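# Drive a rack screw into the housing using the hanging screwdriver

## Task

Using the electric screwdriver that hangs in the cell, pick up the screw from the rack and tighten it fully down into the unoccupied threaded hole on the top face of the cast aluminium housing. Afterwards the screwdriver must be left hanging freely and at rest, and neither gripper may still be touching the housing.

## Robot and tools

Robot. Two six-joint arms, left_arm and right_arm, each ending in a parallel two-finger gripper. The left arm stands on the +y side. Calibrated bases in the scene frame: left_arm at (-0.033, +0.323, +0.011) m, quat_wxyz (+1.000, 0, 0, +0.020); right_arm at (-0.032, -0.338, +0.039) m, quat_wxyz (+1.000, 0, 0, -0.025). For both, +z of the base points straight up.

Frames. The scene frame has its origin at table-top height, midway between the nominal bases, with +x pointing out over the table and +z up. Fixed cameras and the table use it. Each arm reports its hand pose, velocities, targets and wrist camera pose in its own base frame, and its offsets run along its own base axes, turning about its Hand target's position. The fingers point along the gripper's +z and close along its y. end_effector_position is the spot between the finger pads, roughly 1 cm behind the tips. Reported positions and orientations can be a few centimetres off, more at long reach.

execute_actions(actions, cameras). actions is a list of actions. Each action is a table of 1 to 15 rows, and each row covers one 1/30 s control step; if there are fewer than 15 rows, the last row repeats until 15 steps have run. Every row holds 14 numbers in [-1, 1]: left dx, dy, dz, rx, ry, rz, opening, then the same seven for the right arm. The six pose numbers are an offset from that arm's Hand target as it stood when the action began (not from the row before); rx, ry, rz form one rotation vector. 1.0 equals 0.6 m or 180 degrees. The next action starts from the new Hand target, so repeating an offset keeps moving the arm. Opening is absolute: +1 fully open (0.094 m), -1 closed. Zeros hold an arm's pose, but a 0 in the opening slot is a real half-closed command, so resend each gripper's current value. An empty list just reports state. cameras selects images: omitted, null or ["all"] gives all, [] gives none, a wrong name rejects the call.

move(target, speed, blend, opening_speed, blocking, cameras). target is one 14-number row or a list of up to 15 rows, laid out and scaled as above; every row is an offset from the Hand targets at the move's start. Each gripper travels a straight line and turns the short way. speed is the path top speed in m/s, 0.002 to 0.5, default 0.25, with rotation up to twice that in rad/s; give one value or one per target. blend (metres) rounds corners between listed targets; 0 stops at each. opening_speed is the opening change per second on the -1 to +1 scale, at least 0.2; use it near its lowest value for delicate grasps. blocking=false returns after about 0.5 s while the move continues. Paths stop after 10 s. They do not avoid obstacles or the other arm, lag and overshoot more when fast, and a path near an arm's own base can flip its shoulder, so route around it. The result adds a move: line: done (within 10 mm and 2 degrees), off_target, moving, held or fault, plus limits=paced (pose clipped) or limits=held (steps withheld).

wait(seconds 0 to 10) lets time pass with commands held. stop brakes a running move. zoom_image(camera, region [x0, y0, x1, y1]) enlarges a part of a camera's latest image, at most 504 by 504 pixels, origin top-left. read_manual returns only licence texts. finished_scene(scene) ends the current scene, giving its number; it cannot be undone.

Cameras: cam_head_left, cam_head_right, cam_high, cam_low, cam_left_wrist, cam_right_wrist, all 672x504.

Controller. Each step the commanded pose is clipped to 100 mm and 20 degrees from the measured gripper pose. Hand target is the last pose actually commanded after the clip. Friction and weight can leave the gripper a centimetre or more short; an action, even all zeros, asks for the target again, and if still short, add the gap as an offset. An arm blocked by an object keeps pressing; to release, command its target back beyond the gripper.

Result lines. end_effector_position and end_effector_quat_wxyz per arm; Hand target; Tool commands; Joint positions, whose last value is the finger opening in metres; Joint velocities ("within noise" when still); Joint torques, including arm weight, positive toward larger joint positions, joints 1 to 3 flipping sign past ±28 N m; grip_measured on the -1 to +1 scale, up to about 1.6 mm wide when empty and up to about 3 mm narrower than a hard part when squeezed; grip_effort_nm, motor effort (negative closing), not pad force. Action calls also list end-effector positions at some steps. Temperatures appear after a 5 °C change; MOTOR HOT at 75 °C; at 90 °C an OVER-TEMPERATURE FAULT folds that arm away for the rest of the scene, and at 100 °C it falls. Holding loads, stretching out and pushing at unreachable poses heat motors.

Gripping. Below the first-touch reading by about 0.05 (0.11 for small or round items) the pads press at full force, about 50 to 64 N each. To release, command well above grip_measured.

Avoid: dropping things or letting go of moving parts, fast impacts, hard pushes, the arms striking each other, and anything leaving the table, which fails the task. Brief external tugs on held parts may happen.

Each tool is called after ">>>" by a JSON object that holds its "method" and its "body".

## Session

>>> {"method": "execute_actions", "body": {"actions": []}}

Scene clock: 0.00 s.
left_arm: end_effector_position=(+0.4288, +0.0177, +0.0876) grip_measured=+1.000 grip_effort_nm=n/a end_effector_quat_wxyz=(+0.587, -0.031, +0.807, +0.061) | right_arm: end_effector_position=(+0.4102, -0.0255, +0.1091) grip_measured=+1.000 grip_effort_nm=n/a end_effector_quat_wxyz=(+0.617, +0.083, +0.771, -0.131)
Joint positions: left_arm=[-0.028 1.735 0.469 0.954 -0.162 0.014 0.094] | right_arm=[0.113 1.696 0.402 1.069 0.42 -0.008 0.094]
Joint velocities: within noise
Joint torques (N m): no reading
Heat: left arm: 28 °C; right arm: 28 °C.
Hand target: left_arm +0.4310, +0.0178, +0.0932; +0.593, -0.032, +0.802, +0.061 | right_arm +0.4129, -0.0255, +0.1183; +0.628, +0.087, +0.763, -0.129
Tool commands: left_gripper/opening=+1.0 right_gripper/opening=+1.0

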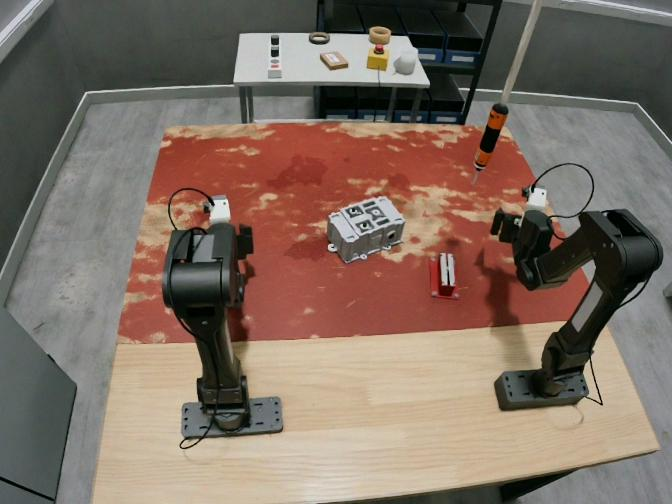

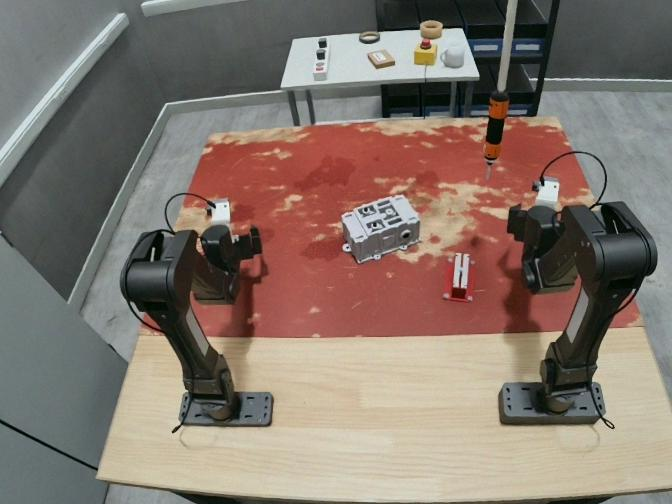

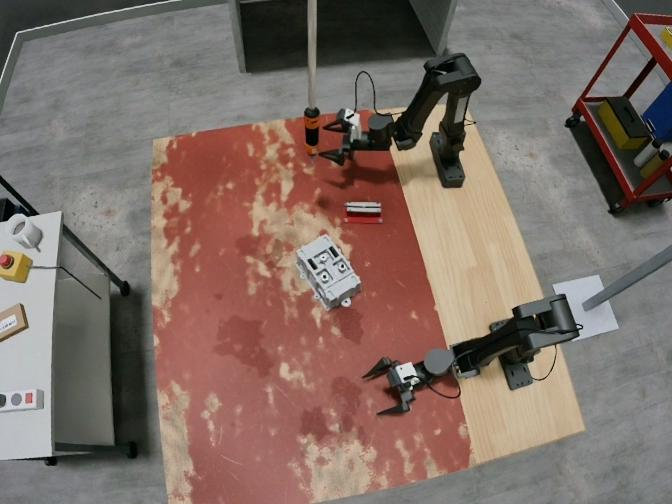

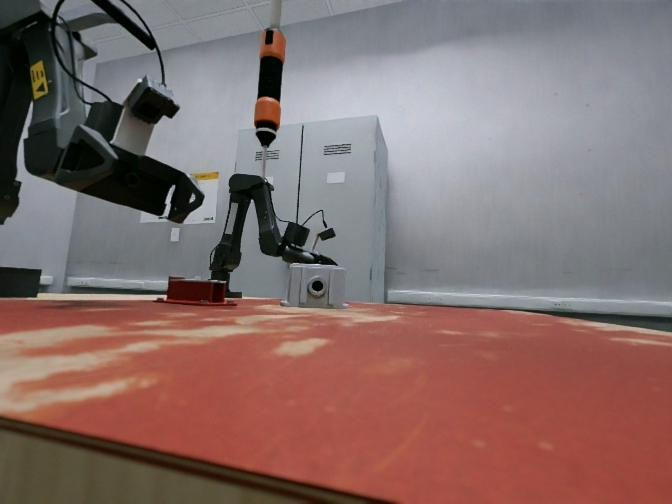

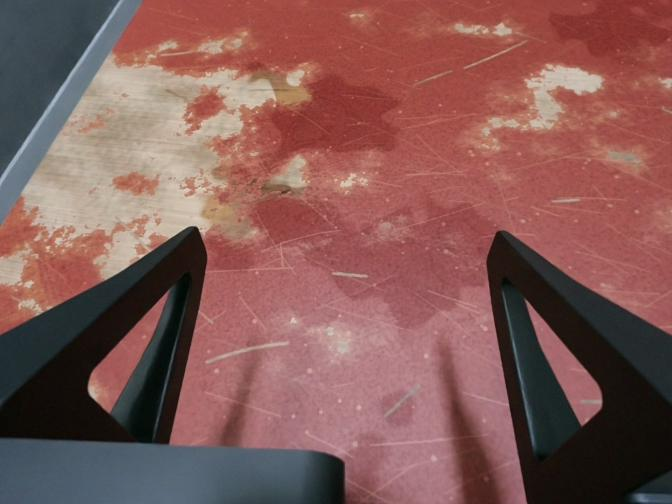

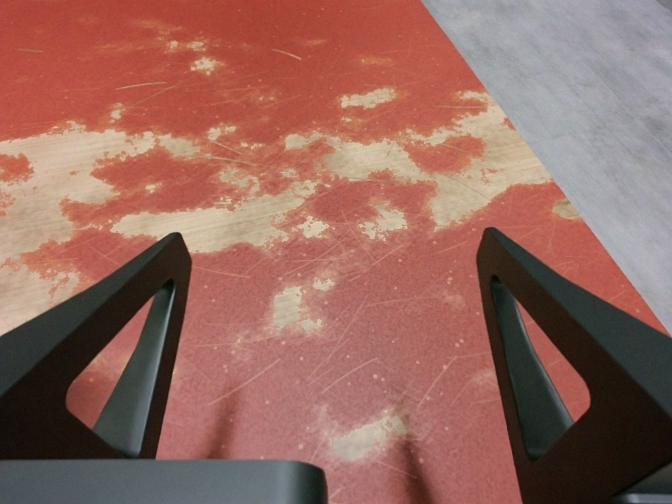

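>>> {"method": "zoom_image", "body": {"camera": "cam_head_left", "region": [310, 170, 480, 310]}}

>>> {"method": "zoom_image", "body": {"camera": "cam_head_right", "region": [320, 170, 500, 310]}}

>>> {"method": "zoom_image", "body": {"camera": "cam_high", "region": [270, 80, 400, 320]}}

>>> {"method": "zoom_image", "body": {"camera": "cam_low", "region": [150, 0, 400, 320]}}

>>> {"method": "zoom_image", "body": {"camera": "cam_head_right", "region": [460, 60, 560, 200]}}

Scaled by 2.965 from the camera's 672x504 image, which has a finer 960x720 frame.

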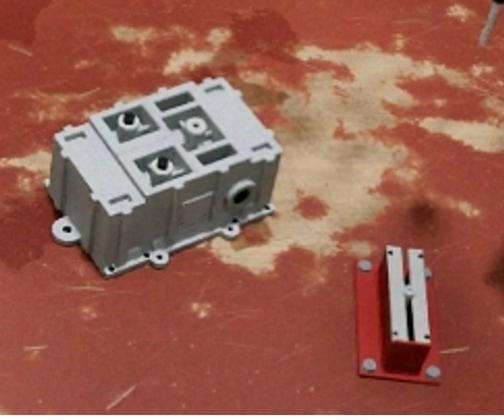

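Scaled by 2.800 from the camera's 672x504 image, which has a finer 960x720 frame.

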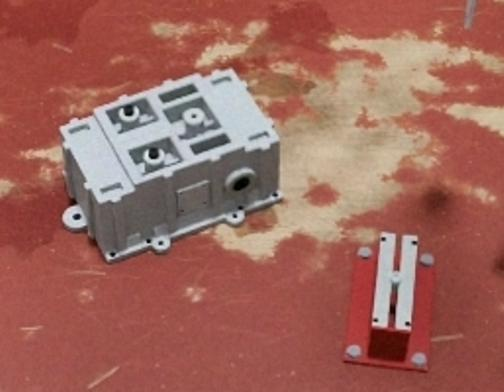

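Scaled by 2.100 from the camera's 672x504 image, which has a finer 960x720 frame.

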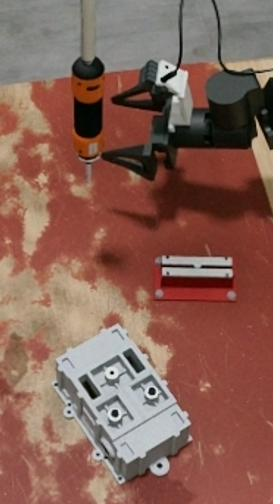

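Scaled by 1.575 from the camera's 672x504 image, which has a finer 960x720 frame.

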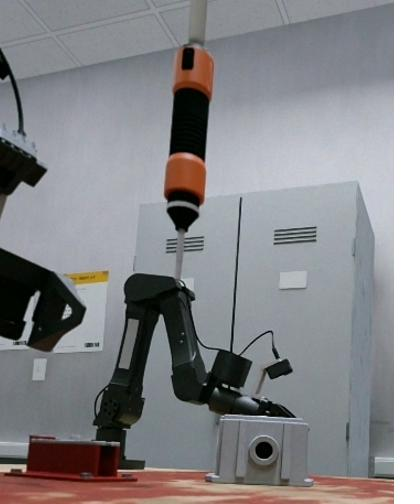

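Scaled by 3.600 from the camera's 672x504 image, which has a finer 960x720 frame.

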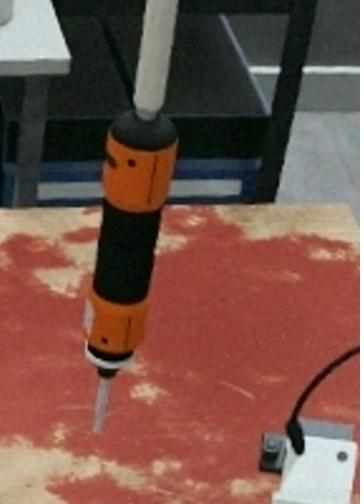

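>>> {"method": "move", "body": {"target": [0,0,0,0,0,0,1,-0.083,0,0.25,0.019,-0.061,0.098,1]}}

Scene clock: 74.03 s.
left_arm: end_effector_position=(+0.4288, +0.0177, +0.0876) grip_measured=+1.000 grip_effort_nm=-0.022 end_effector_quat_wxyz=(+0.587, -0.031, +0.807, +0.061) | right_arm: end_effector_position=(+0.3607, -0.0255, +0.2466) grip_measured=+1.000 grip_effort_nm=0.017 end_effector_quat_wxyz=(+0.691, +0.002, +0.722, -0.002)
Joint positions: left_arm=[-0.028 1.735 0.469 0.954 -0.162 0.014 0.094] | right_arm=[-0.138 0.991 0.42 0.527 -0.132 -0.005 0.094]
Joint torques (N m): left_arm=[0.01 -6.86 6.16 1.99 -0.04 0] | right_arm=[-0.57 -3.23 10.22 1.59 -0.14 0.05]
Heat: left arm: 31 °C; right arm: 34 °C.
Hand target: left_arm +0.4310, +0.0178, +0.0932; +0.593, -0.032, +0.802, +0.061 | right_arm +0.3631, -0.0254, +0.2682; +0.707, +0.000, +0.707, +0.000
Off the commanded pose: left_arm 0.006 m, 1 deg | right_arm 0.022 m, 3 deg.
move: off_target (right_arm)

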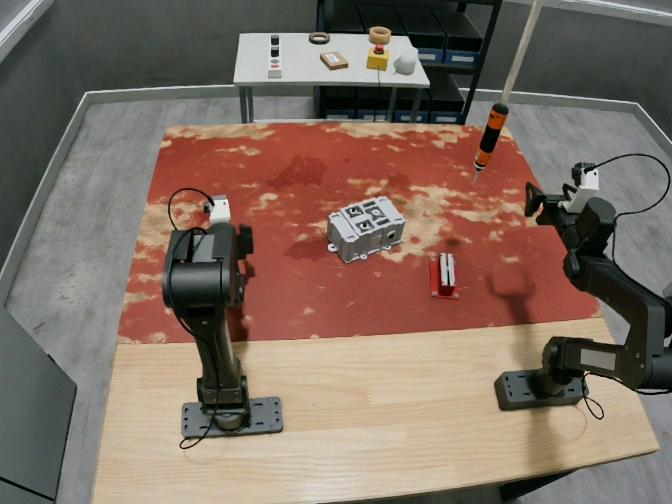

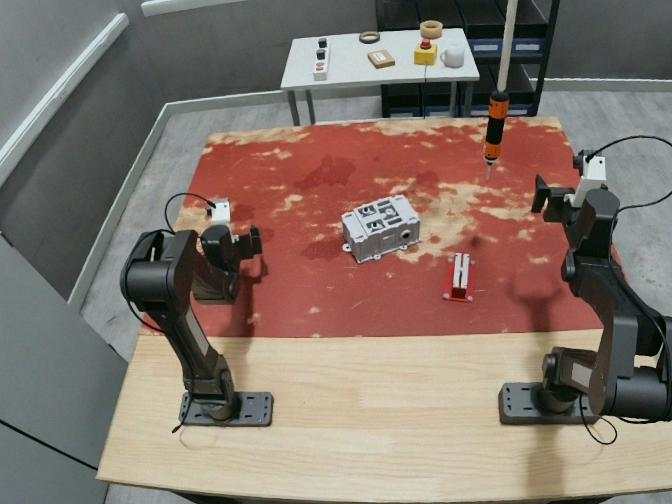

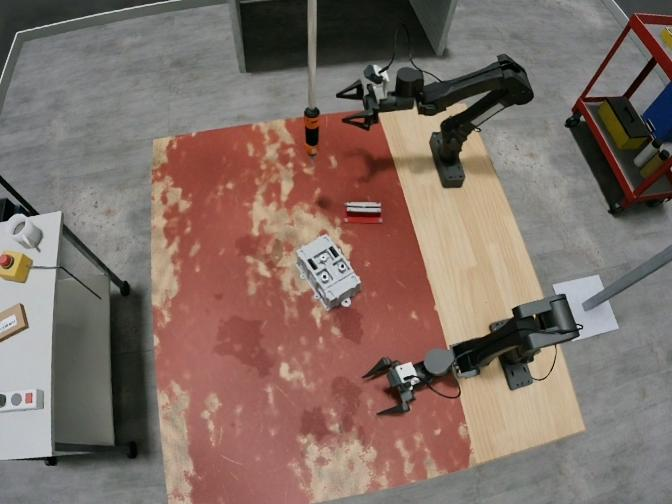

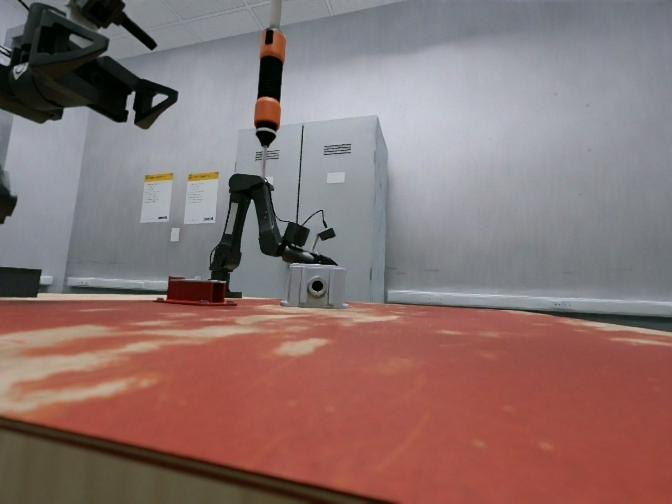

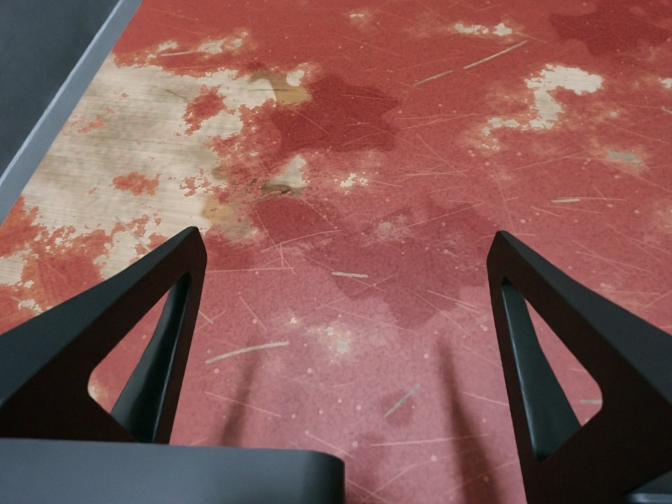

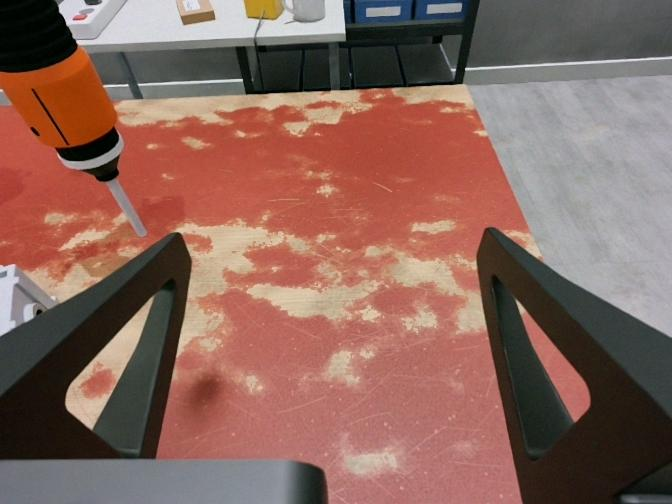

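>>> {"method": "move", "body": {"target": [0,0,0,0,0,0,1,-0.06,0.18,0,0,0,0,1]}}

Scene clock: 87.00 s.
left_arm: end_effector_position=(+0.4288, +0.0177, +0.0876) grip_measured=+1.000 grip_effort_nm=-0.017 end_effector_quat_wxyz=(+0.587, -0.031, +0.807, +0.061) | right_arm: end_effector_position=(+0.3268, +0.0827, +0.2661) grip_measured=+1.000 grip_effort_nm=0.022 end_effector_quat_wxyz=(+0.706, -0.004, +0.708, +0.002)
Joint positions: left_arm=[-0.028 1.735 0.469 0.954 -0.162 0.014 0.094] | right_arm=[0.494 0.886 0.42 0.464 0.486 -0.002 0.094]
Joint torques (N m): left_arm=[0.05 -6.84 6.16 1.99 -0.05 0.02] | right_arm=[0.2 -1.32 7.46 1.58 0.14 0.04]
Hand target: left_arm +0.4310, +0.0178, +0.0932; +0.593, -0.032, +0.802, +0.061 | right_arm +0.3271, +0.0825, +0.2683; +0.707, +0.000, +0.707, +0.000
Off the commanded pose: left_arm 0.006 m, 1 deg | right_arm 0.002 m, 0 deg.
move: done

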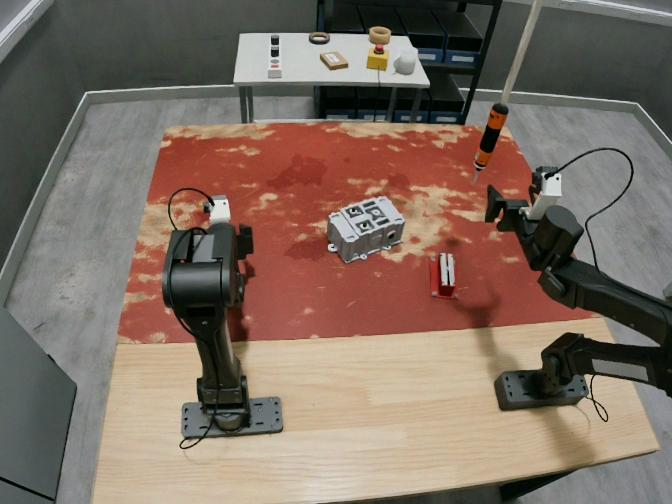

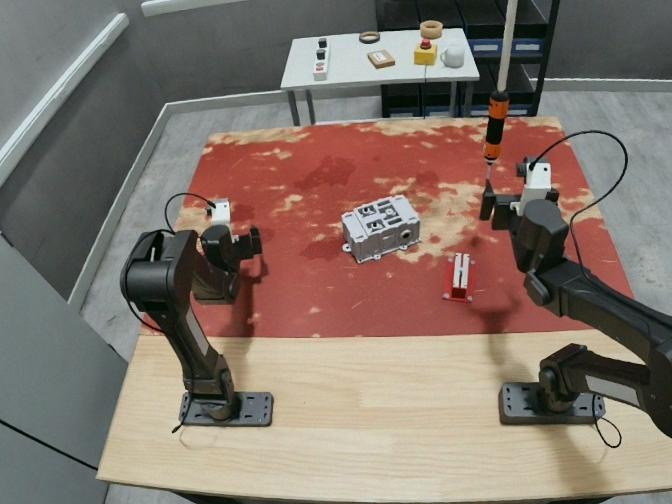

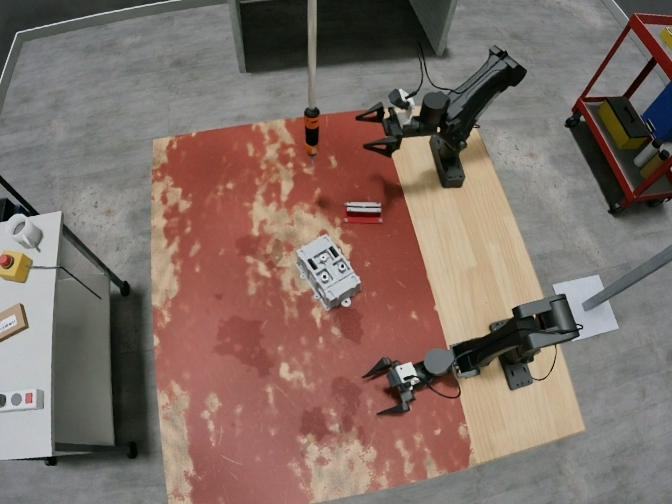

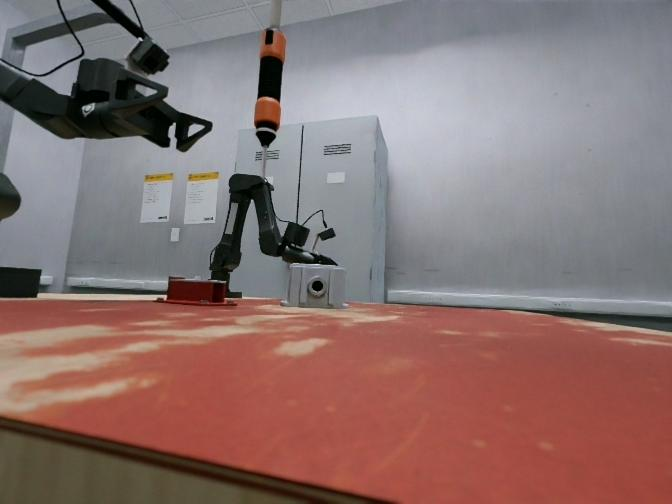

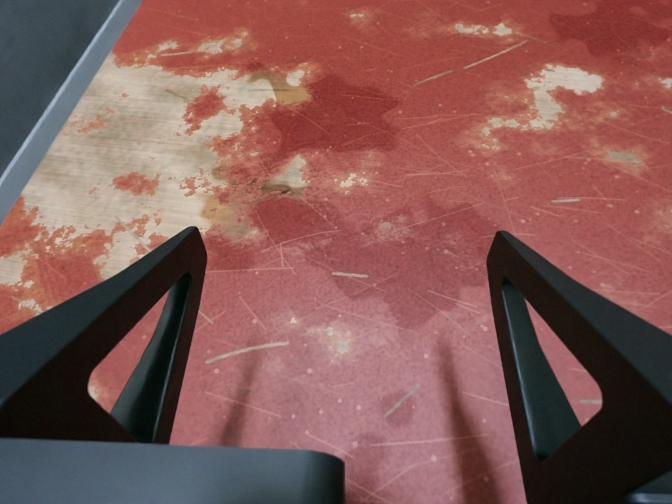

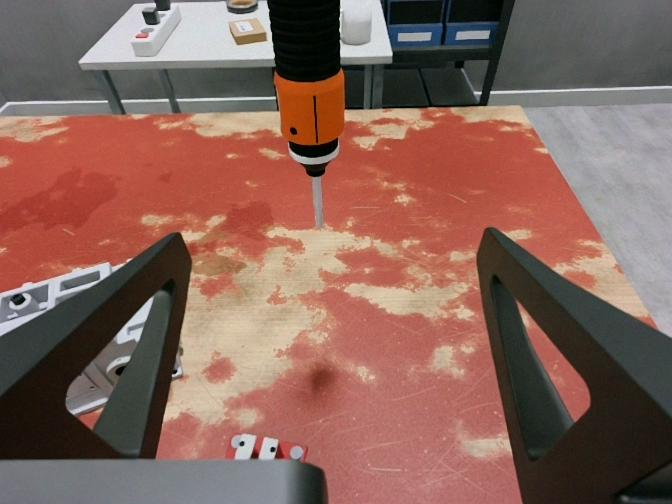

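>>> {"method": "move", "body": {"target": [0,0,0,0,0,0,1,0.12,0.034,-0.03,0,0,0,1], "speed": 0.12, "cameras": ["cam_head_right","cam_high","cam_low","cam_right_wrist"]}}

Scene clock: 119.40 s.
left_arm: end_effector_position=(+0.4288, +0.0177, +0.0876) grip_measured=+1.000 grip_effort_nm=-0.022 end_effector_quat_wxyz=(+0.587, -0.031, +0.807, +0.061) | right_arm: end_effector_position=(+0.3914, +0.1001, +0.2304) grip_measured=+1.000 grip_effort_nm=0.022 end_effector_quat_wxyz=(+0.689, -0.007, +0.725, -0.010)
Joint positions: left_arm=[-0.028 1.735 0.469 0.954 -0.162 0.014 0.094] | right_arm=[0.438 1.301 0.52 0.725 0.442 -0.002 0.094]
Joint torques (N m): left_arm=[0.03 -6.84 6.16 2 -0.05 0.01] | right_arm=[-0.51 -3.82 9.47 1.82 -0.1 0.01]
Hand target: left_arm +0.4310, +0.0178, +0.0932; +0.593, -0.032, +0.802, +0.061 | right_arm +0.3991, +0.1029, +0.2503; +0.707, +0.000, +0.707, +0.000
Off the commanded pose: left_arm 0.006 m, 1 deg | right_arm 0.021 m, 3 deg.
move: off_target (right_arm)
Images, in order: cam_head_right, cam_high, cam_low, cam_right_wrist.

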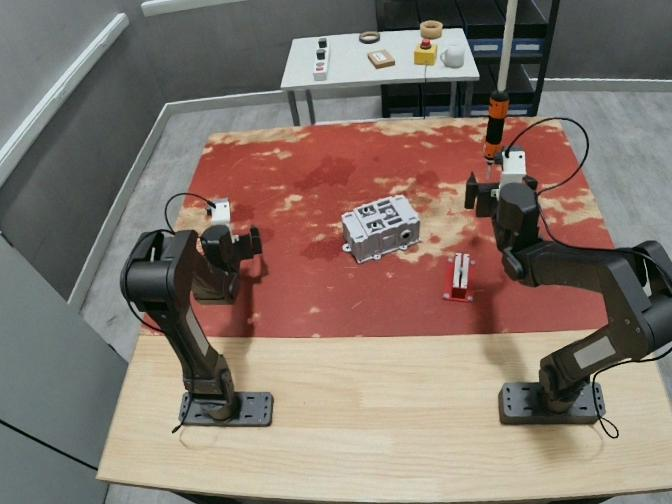

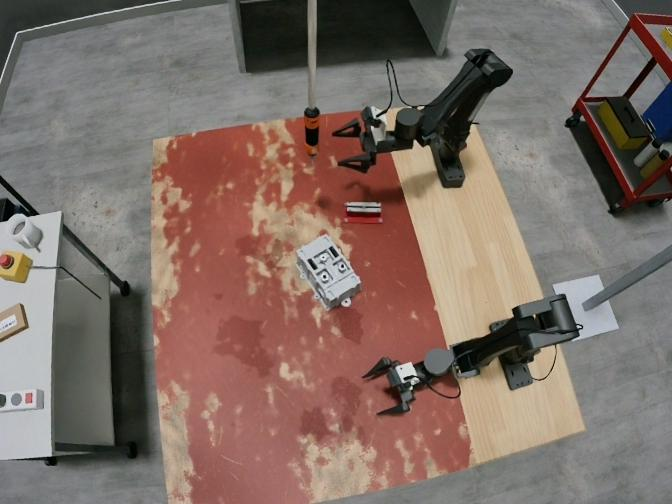

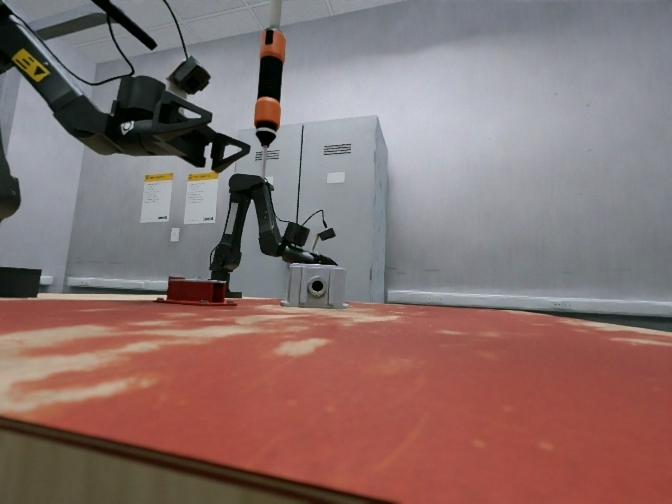

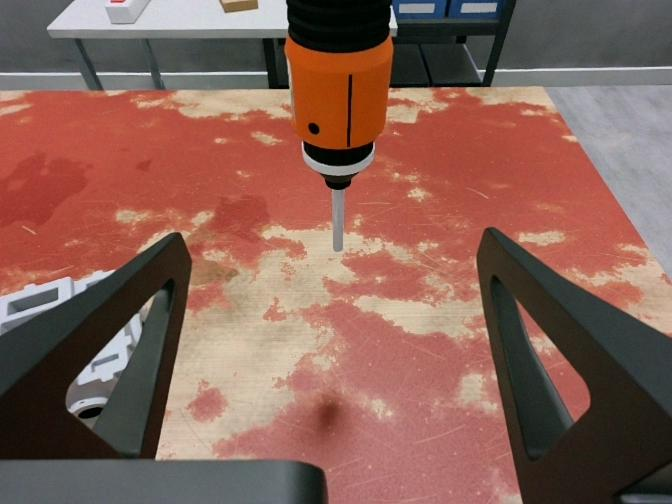

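>>> {"method": "move", "body": {"target": [0,0,0,0,0,0,1,0.12,0.004,0.03,0,0,0,1], "speed": 0.1, "cameras": ["cam_head_right","cam_high","cam_low","cam_right_wrist"]}}

Scene clock: 128.10 s.
left_arm: end_effector_position=(+0.4288, +0.0177, +0.0876) grip_measured=+1.000 grip_effort_nm=-0.022 end_effector_quat_wxyz=(+0.587, -0.031, +0.807, +0.061) | right_arm: end_effector_position=(+0.4644, +0.1031, +0.2562) grip_measured=+1.000 grip_effort_nm=0.017 end_effector_quat_wxyz=(+0.700, -0.001, +0.715, -0.006)
Joint positions: left_arm=[-0.028 1.735 0.469 0.954 -0.162 0.014 0.094] | right_arm=[0.346 1.544 0.804 0.717 0.353 -0.002 0.094]
Joint torques (N m): left_arm=[0.05 -6.84 6.15 1.99 -0.03 0.01] | right_arm=[-0.55 -6.37 9.77 1.56 -0.09 0]
Hand target: left_arm +0.4310, +0.0178, +0.0932; +0.593, -0.032, +0.802, +0.061 | right_arm +0.4711, +0.1052, +0.2681; +0.707, +0.000, +0.707, +0.000
Off the commanded pose: left_arm 0.006 m, 1 deg | right_arm 0.014 m, 1 deg.
move: off_target (right_arm)
Images, in order: cam_head_right, cam_high, cam_low, cam_right_wrist.

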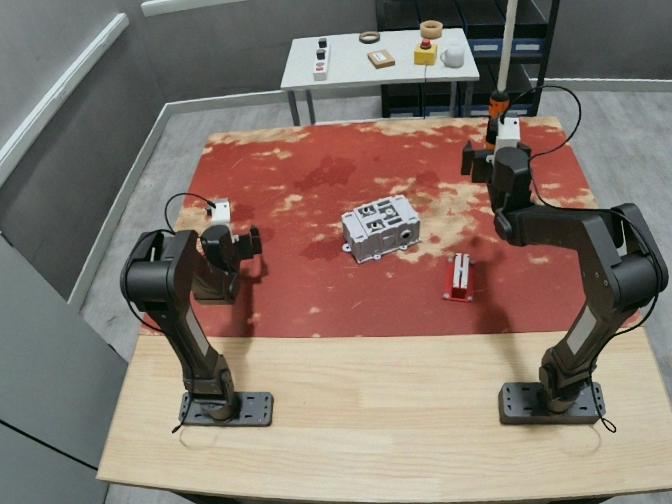

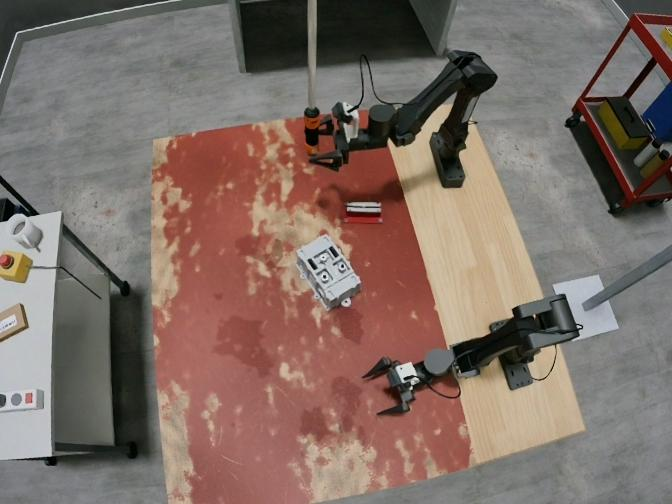

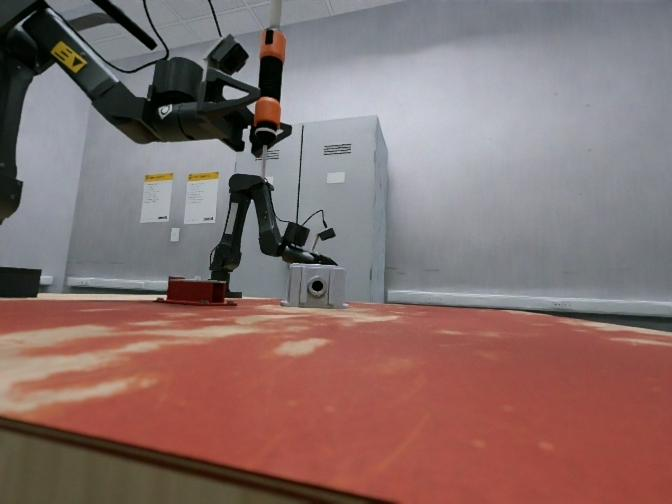

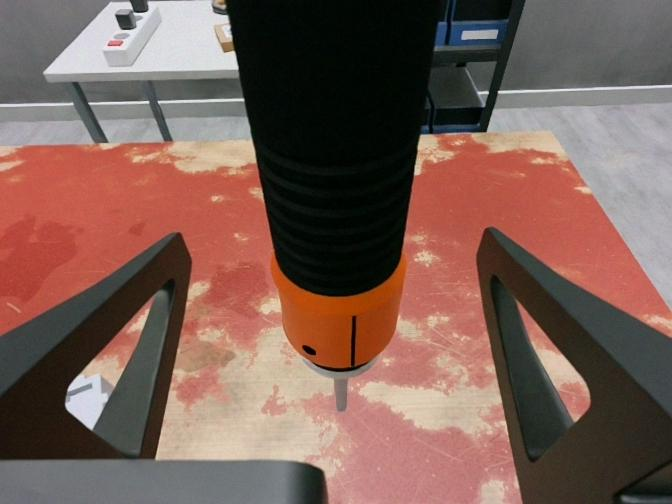

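>>> {"method": "move", "body": {"target": [0,0,0,0,0,0,1,0,0,0,0,0,0,-0.35], "opening_speed": 0.5, "cameras": ["cam_low","cam_right_wrist"]}}

Scene clock: 141.97 s.
left_arm: end_effector_position=(+0.4288, +0.0177, +0.0876) grip_measured=+1.000 grip_effort_nm=-0.022 end_effector_quat_wxyz=(+0.587, -0.031, +0.807, +0.061) | right_arm: end_effector_position=(+0.4644, +0.1033, +0.2560) grip_measured=-0.207 grip_effort_nm=-1.009 end_effector_quat_wxyz=(+0.699, -0.002, +0.715, -0.005)
Joint positions: left_arm=[-0.028 1.735 0.469 0.954 -0.162 0.014 0.094] | right_arm=[0.346 1.544 0.804 0.717 0.351 -0.002 0.037]
Joint torques (N m): left_arm=[0.05 -6.87 6.16 2 -0.04 0.01] | right_arm=[-0.44 -6.28 9.66 1.6 -0.1 0.01]
Hand target: left_arm +0.4310, +0.0178, +0.0932; +0.593, -0.032, +0.802, +0.061 | right_arm +0.4711, +0.1053, +0.2681; +0.707, +0.000, +0.707, +0.000
Off the commanded pose: left_arm 0.006 m, 1 deg | right_arm 0.014 m, 1 deg.
move: off_target (right_arm)
Images, in order: cam_low, cam_right_wrist.

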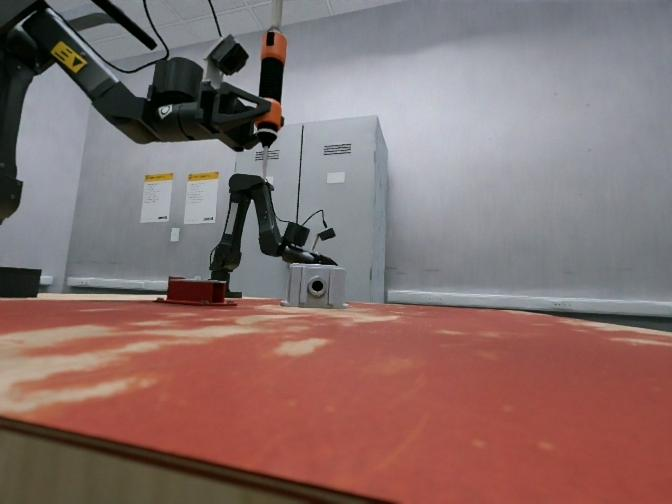

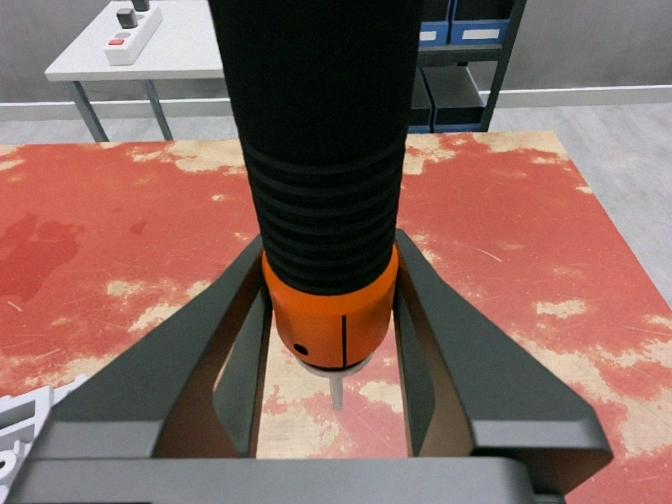

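>>> {"method": "move", "body": {"target": [[0,0,0.16,0,0,0,1,-0.1,0.03,-0.03,0,0,0,-0.35],[-0.187,-0.64,0.16,-0.086,-0.065,-0.538,1,-0.25,0.066,-0.1,0,0,0,-0.35]], "speed": 0.18, "blend": 0.03}}

Scene clock: 184.97 s.
left_arm: end_effector_position=(+0.3158, -0.3614, +0.1859) grip_measured=+1.000 grip_effort_nm=-0.027 end_effector_quat_wxyz=(+0.498, +0.497, +0.509, -0.496) | right_arm: end_effector_position=(+0.3255, +0.1476, +0.2024) grip_measured=-0.207 grip_effort_nm=-1.009 end_effector_quat_wxyz=(+0.699, -0.009, +0.715, -0.006)
Joint positions: left_arm=[-0.532 1.927 0.913 0.99 1.025 0.009 0.094] | right_arm=[0.779 1.285 0.34 0.915 0.775 -0.001 0.037]
Joint torques (N m): left_arm=[-0.28 -7.08 9.35 1.79 0.13 -0.06] | right_arm=[0.61 -5.87 4.57 1.69 0.12 0.01]
Heat: left arm: 33 °C; right arm: 39 °C.
Hand target: left_arm +0.3190, -0.3662, +0.1892; +0.500, +0.500, +0.500, -0.500 | right_arm +0.3211, +0.1450, +0.2082; +0.707, +0.000, +0.707, +0.000
Off the commanded pose: left_arm 0.007 m, 1 deg | right_arm 0.008 m, 2 deg.
move: done

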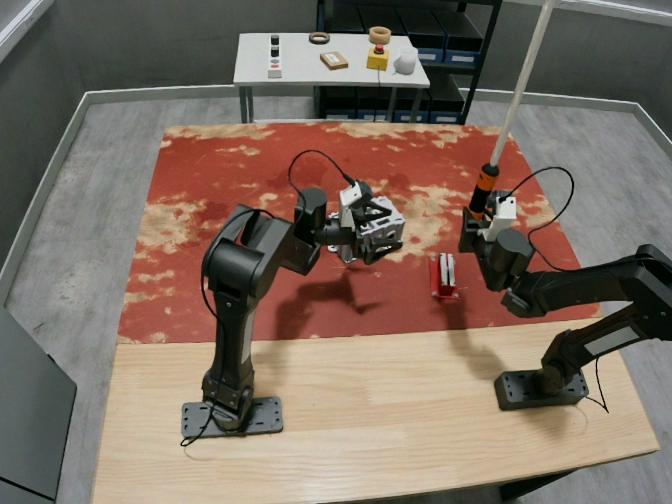

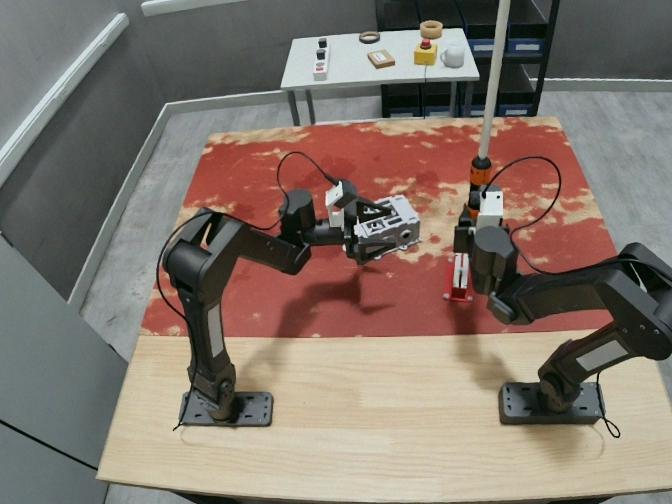

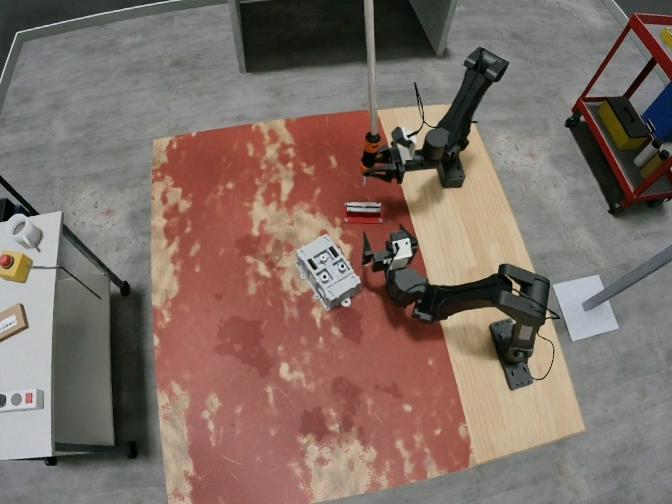

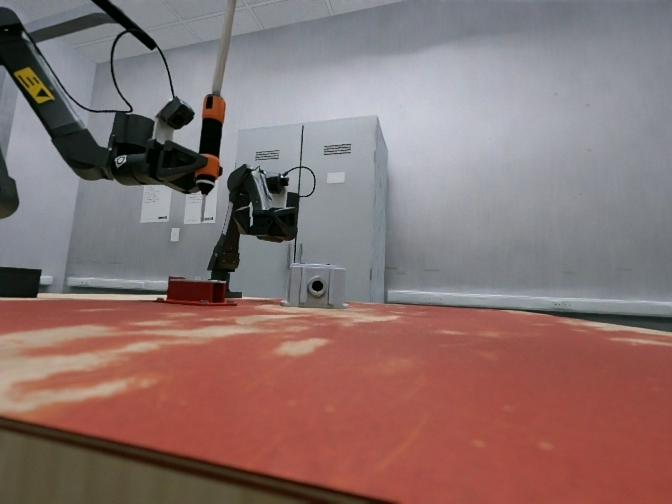

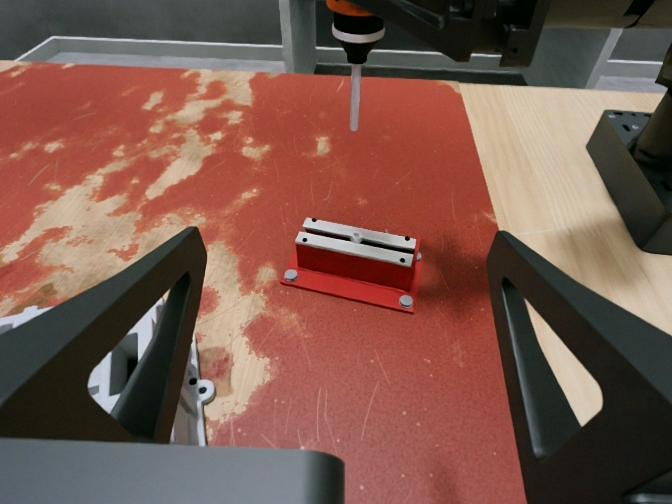

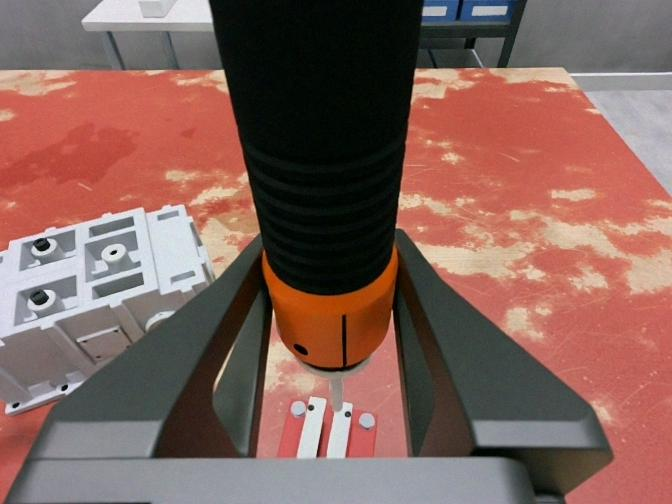

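>>> {"method": "move", "body": {"target": [0,0,0,0,0,0,1,-0.008,0.023,-0.083,0,0,0,-0.35], "speed": 0.1, "cameras": ["cam_low","cam_left_wrist","cam_right_wrist","cam_high"]}}

>>> {"method": "zoom_image", "body": {"camera": "cam_left_wrist", "region": [260, 120, 440, 330]}}

>>> {"method": "zoom_image", "body": {"camera": "cam_right_wrist", "region": [240, 340, 440, 480]}}

Scene clock: 219.43 s.
left_arm: end_effector_position=(+0.3157, -0.3614, +0.1863) grip_measured=+1.000 grip_effort_nm=-0.027 end_effector_quat_wxyz=(+0.498, +0.497, +0.509, -0.497) | right_arm: end_effector_position=(+0.3191, +0.1599, +0.1623) grip_measured=-0.207 grip_effort_nm=-1.009 end_effector_quat_wxyz=(+0.708, +0.003, +0.706, +0.005)
Joint positions: left_arm=[-0.532 1.927 0.914 0.991 1.026 0.008 0.094] | right_arm=[0.842 1.574 0.265 1.312 0.839 0.009 0.037]
Joint torques (N m): left_arm=[-0.29 -7.04 9.32 1.79 0.13 -0.05] | right_arm=[0.49 -3.99 3.23 1.59 0.09 -0.13]
Hand target: left_arm +0.3189, -0.3662, +0.1892; +0.500, +0.500, +0.500, -0.500 | right_arm +0.3163, +0.1587, +0.1585; +0.707, +0.000, +0.707, +0.000
Off the commanded pose: left_arm 0.007 m, 1 deg | right_arm 0.005 m, 1 deg.
move: done
Images, in order: cam_high, cam_low, cam_left_wrist, cam_right_wrist.

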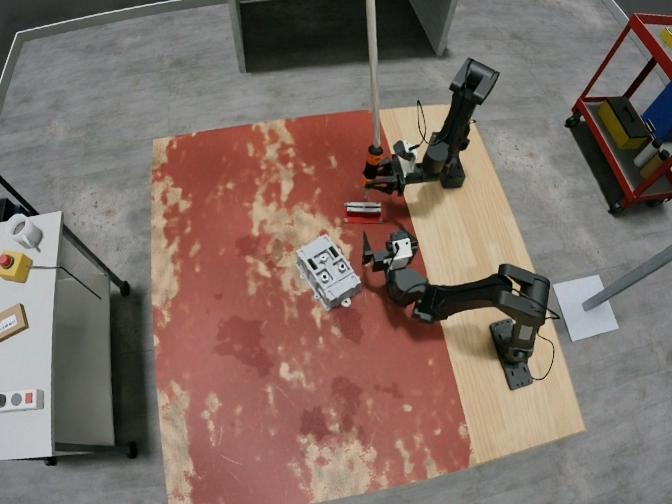

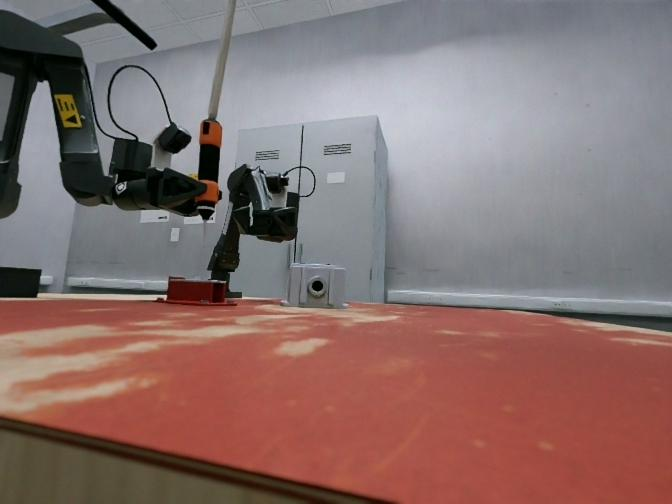

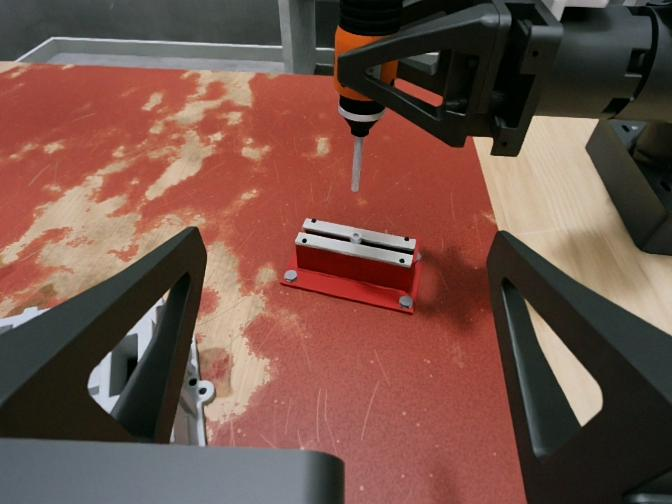

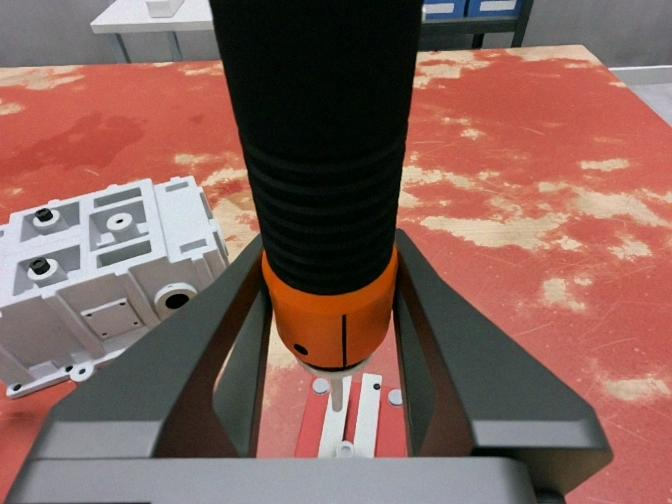

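Scaled by 2.400 from the camera's 672x504 image, which has a finer 960x720 frame.

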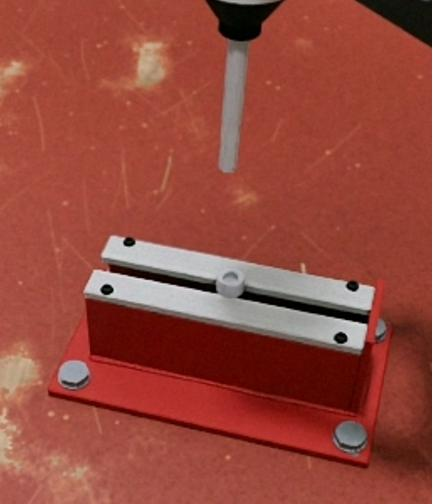

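Scaled by 2.520 from the camera's 672x504 image, which has a finer 960x720 frame.

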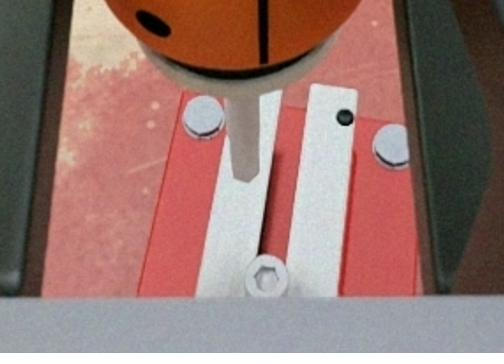

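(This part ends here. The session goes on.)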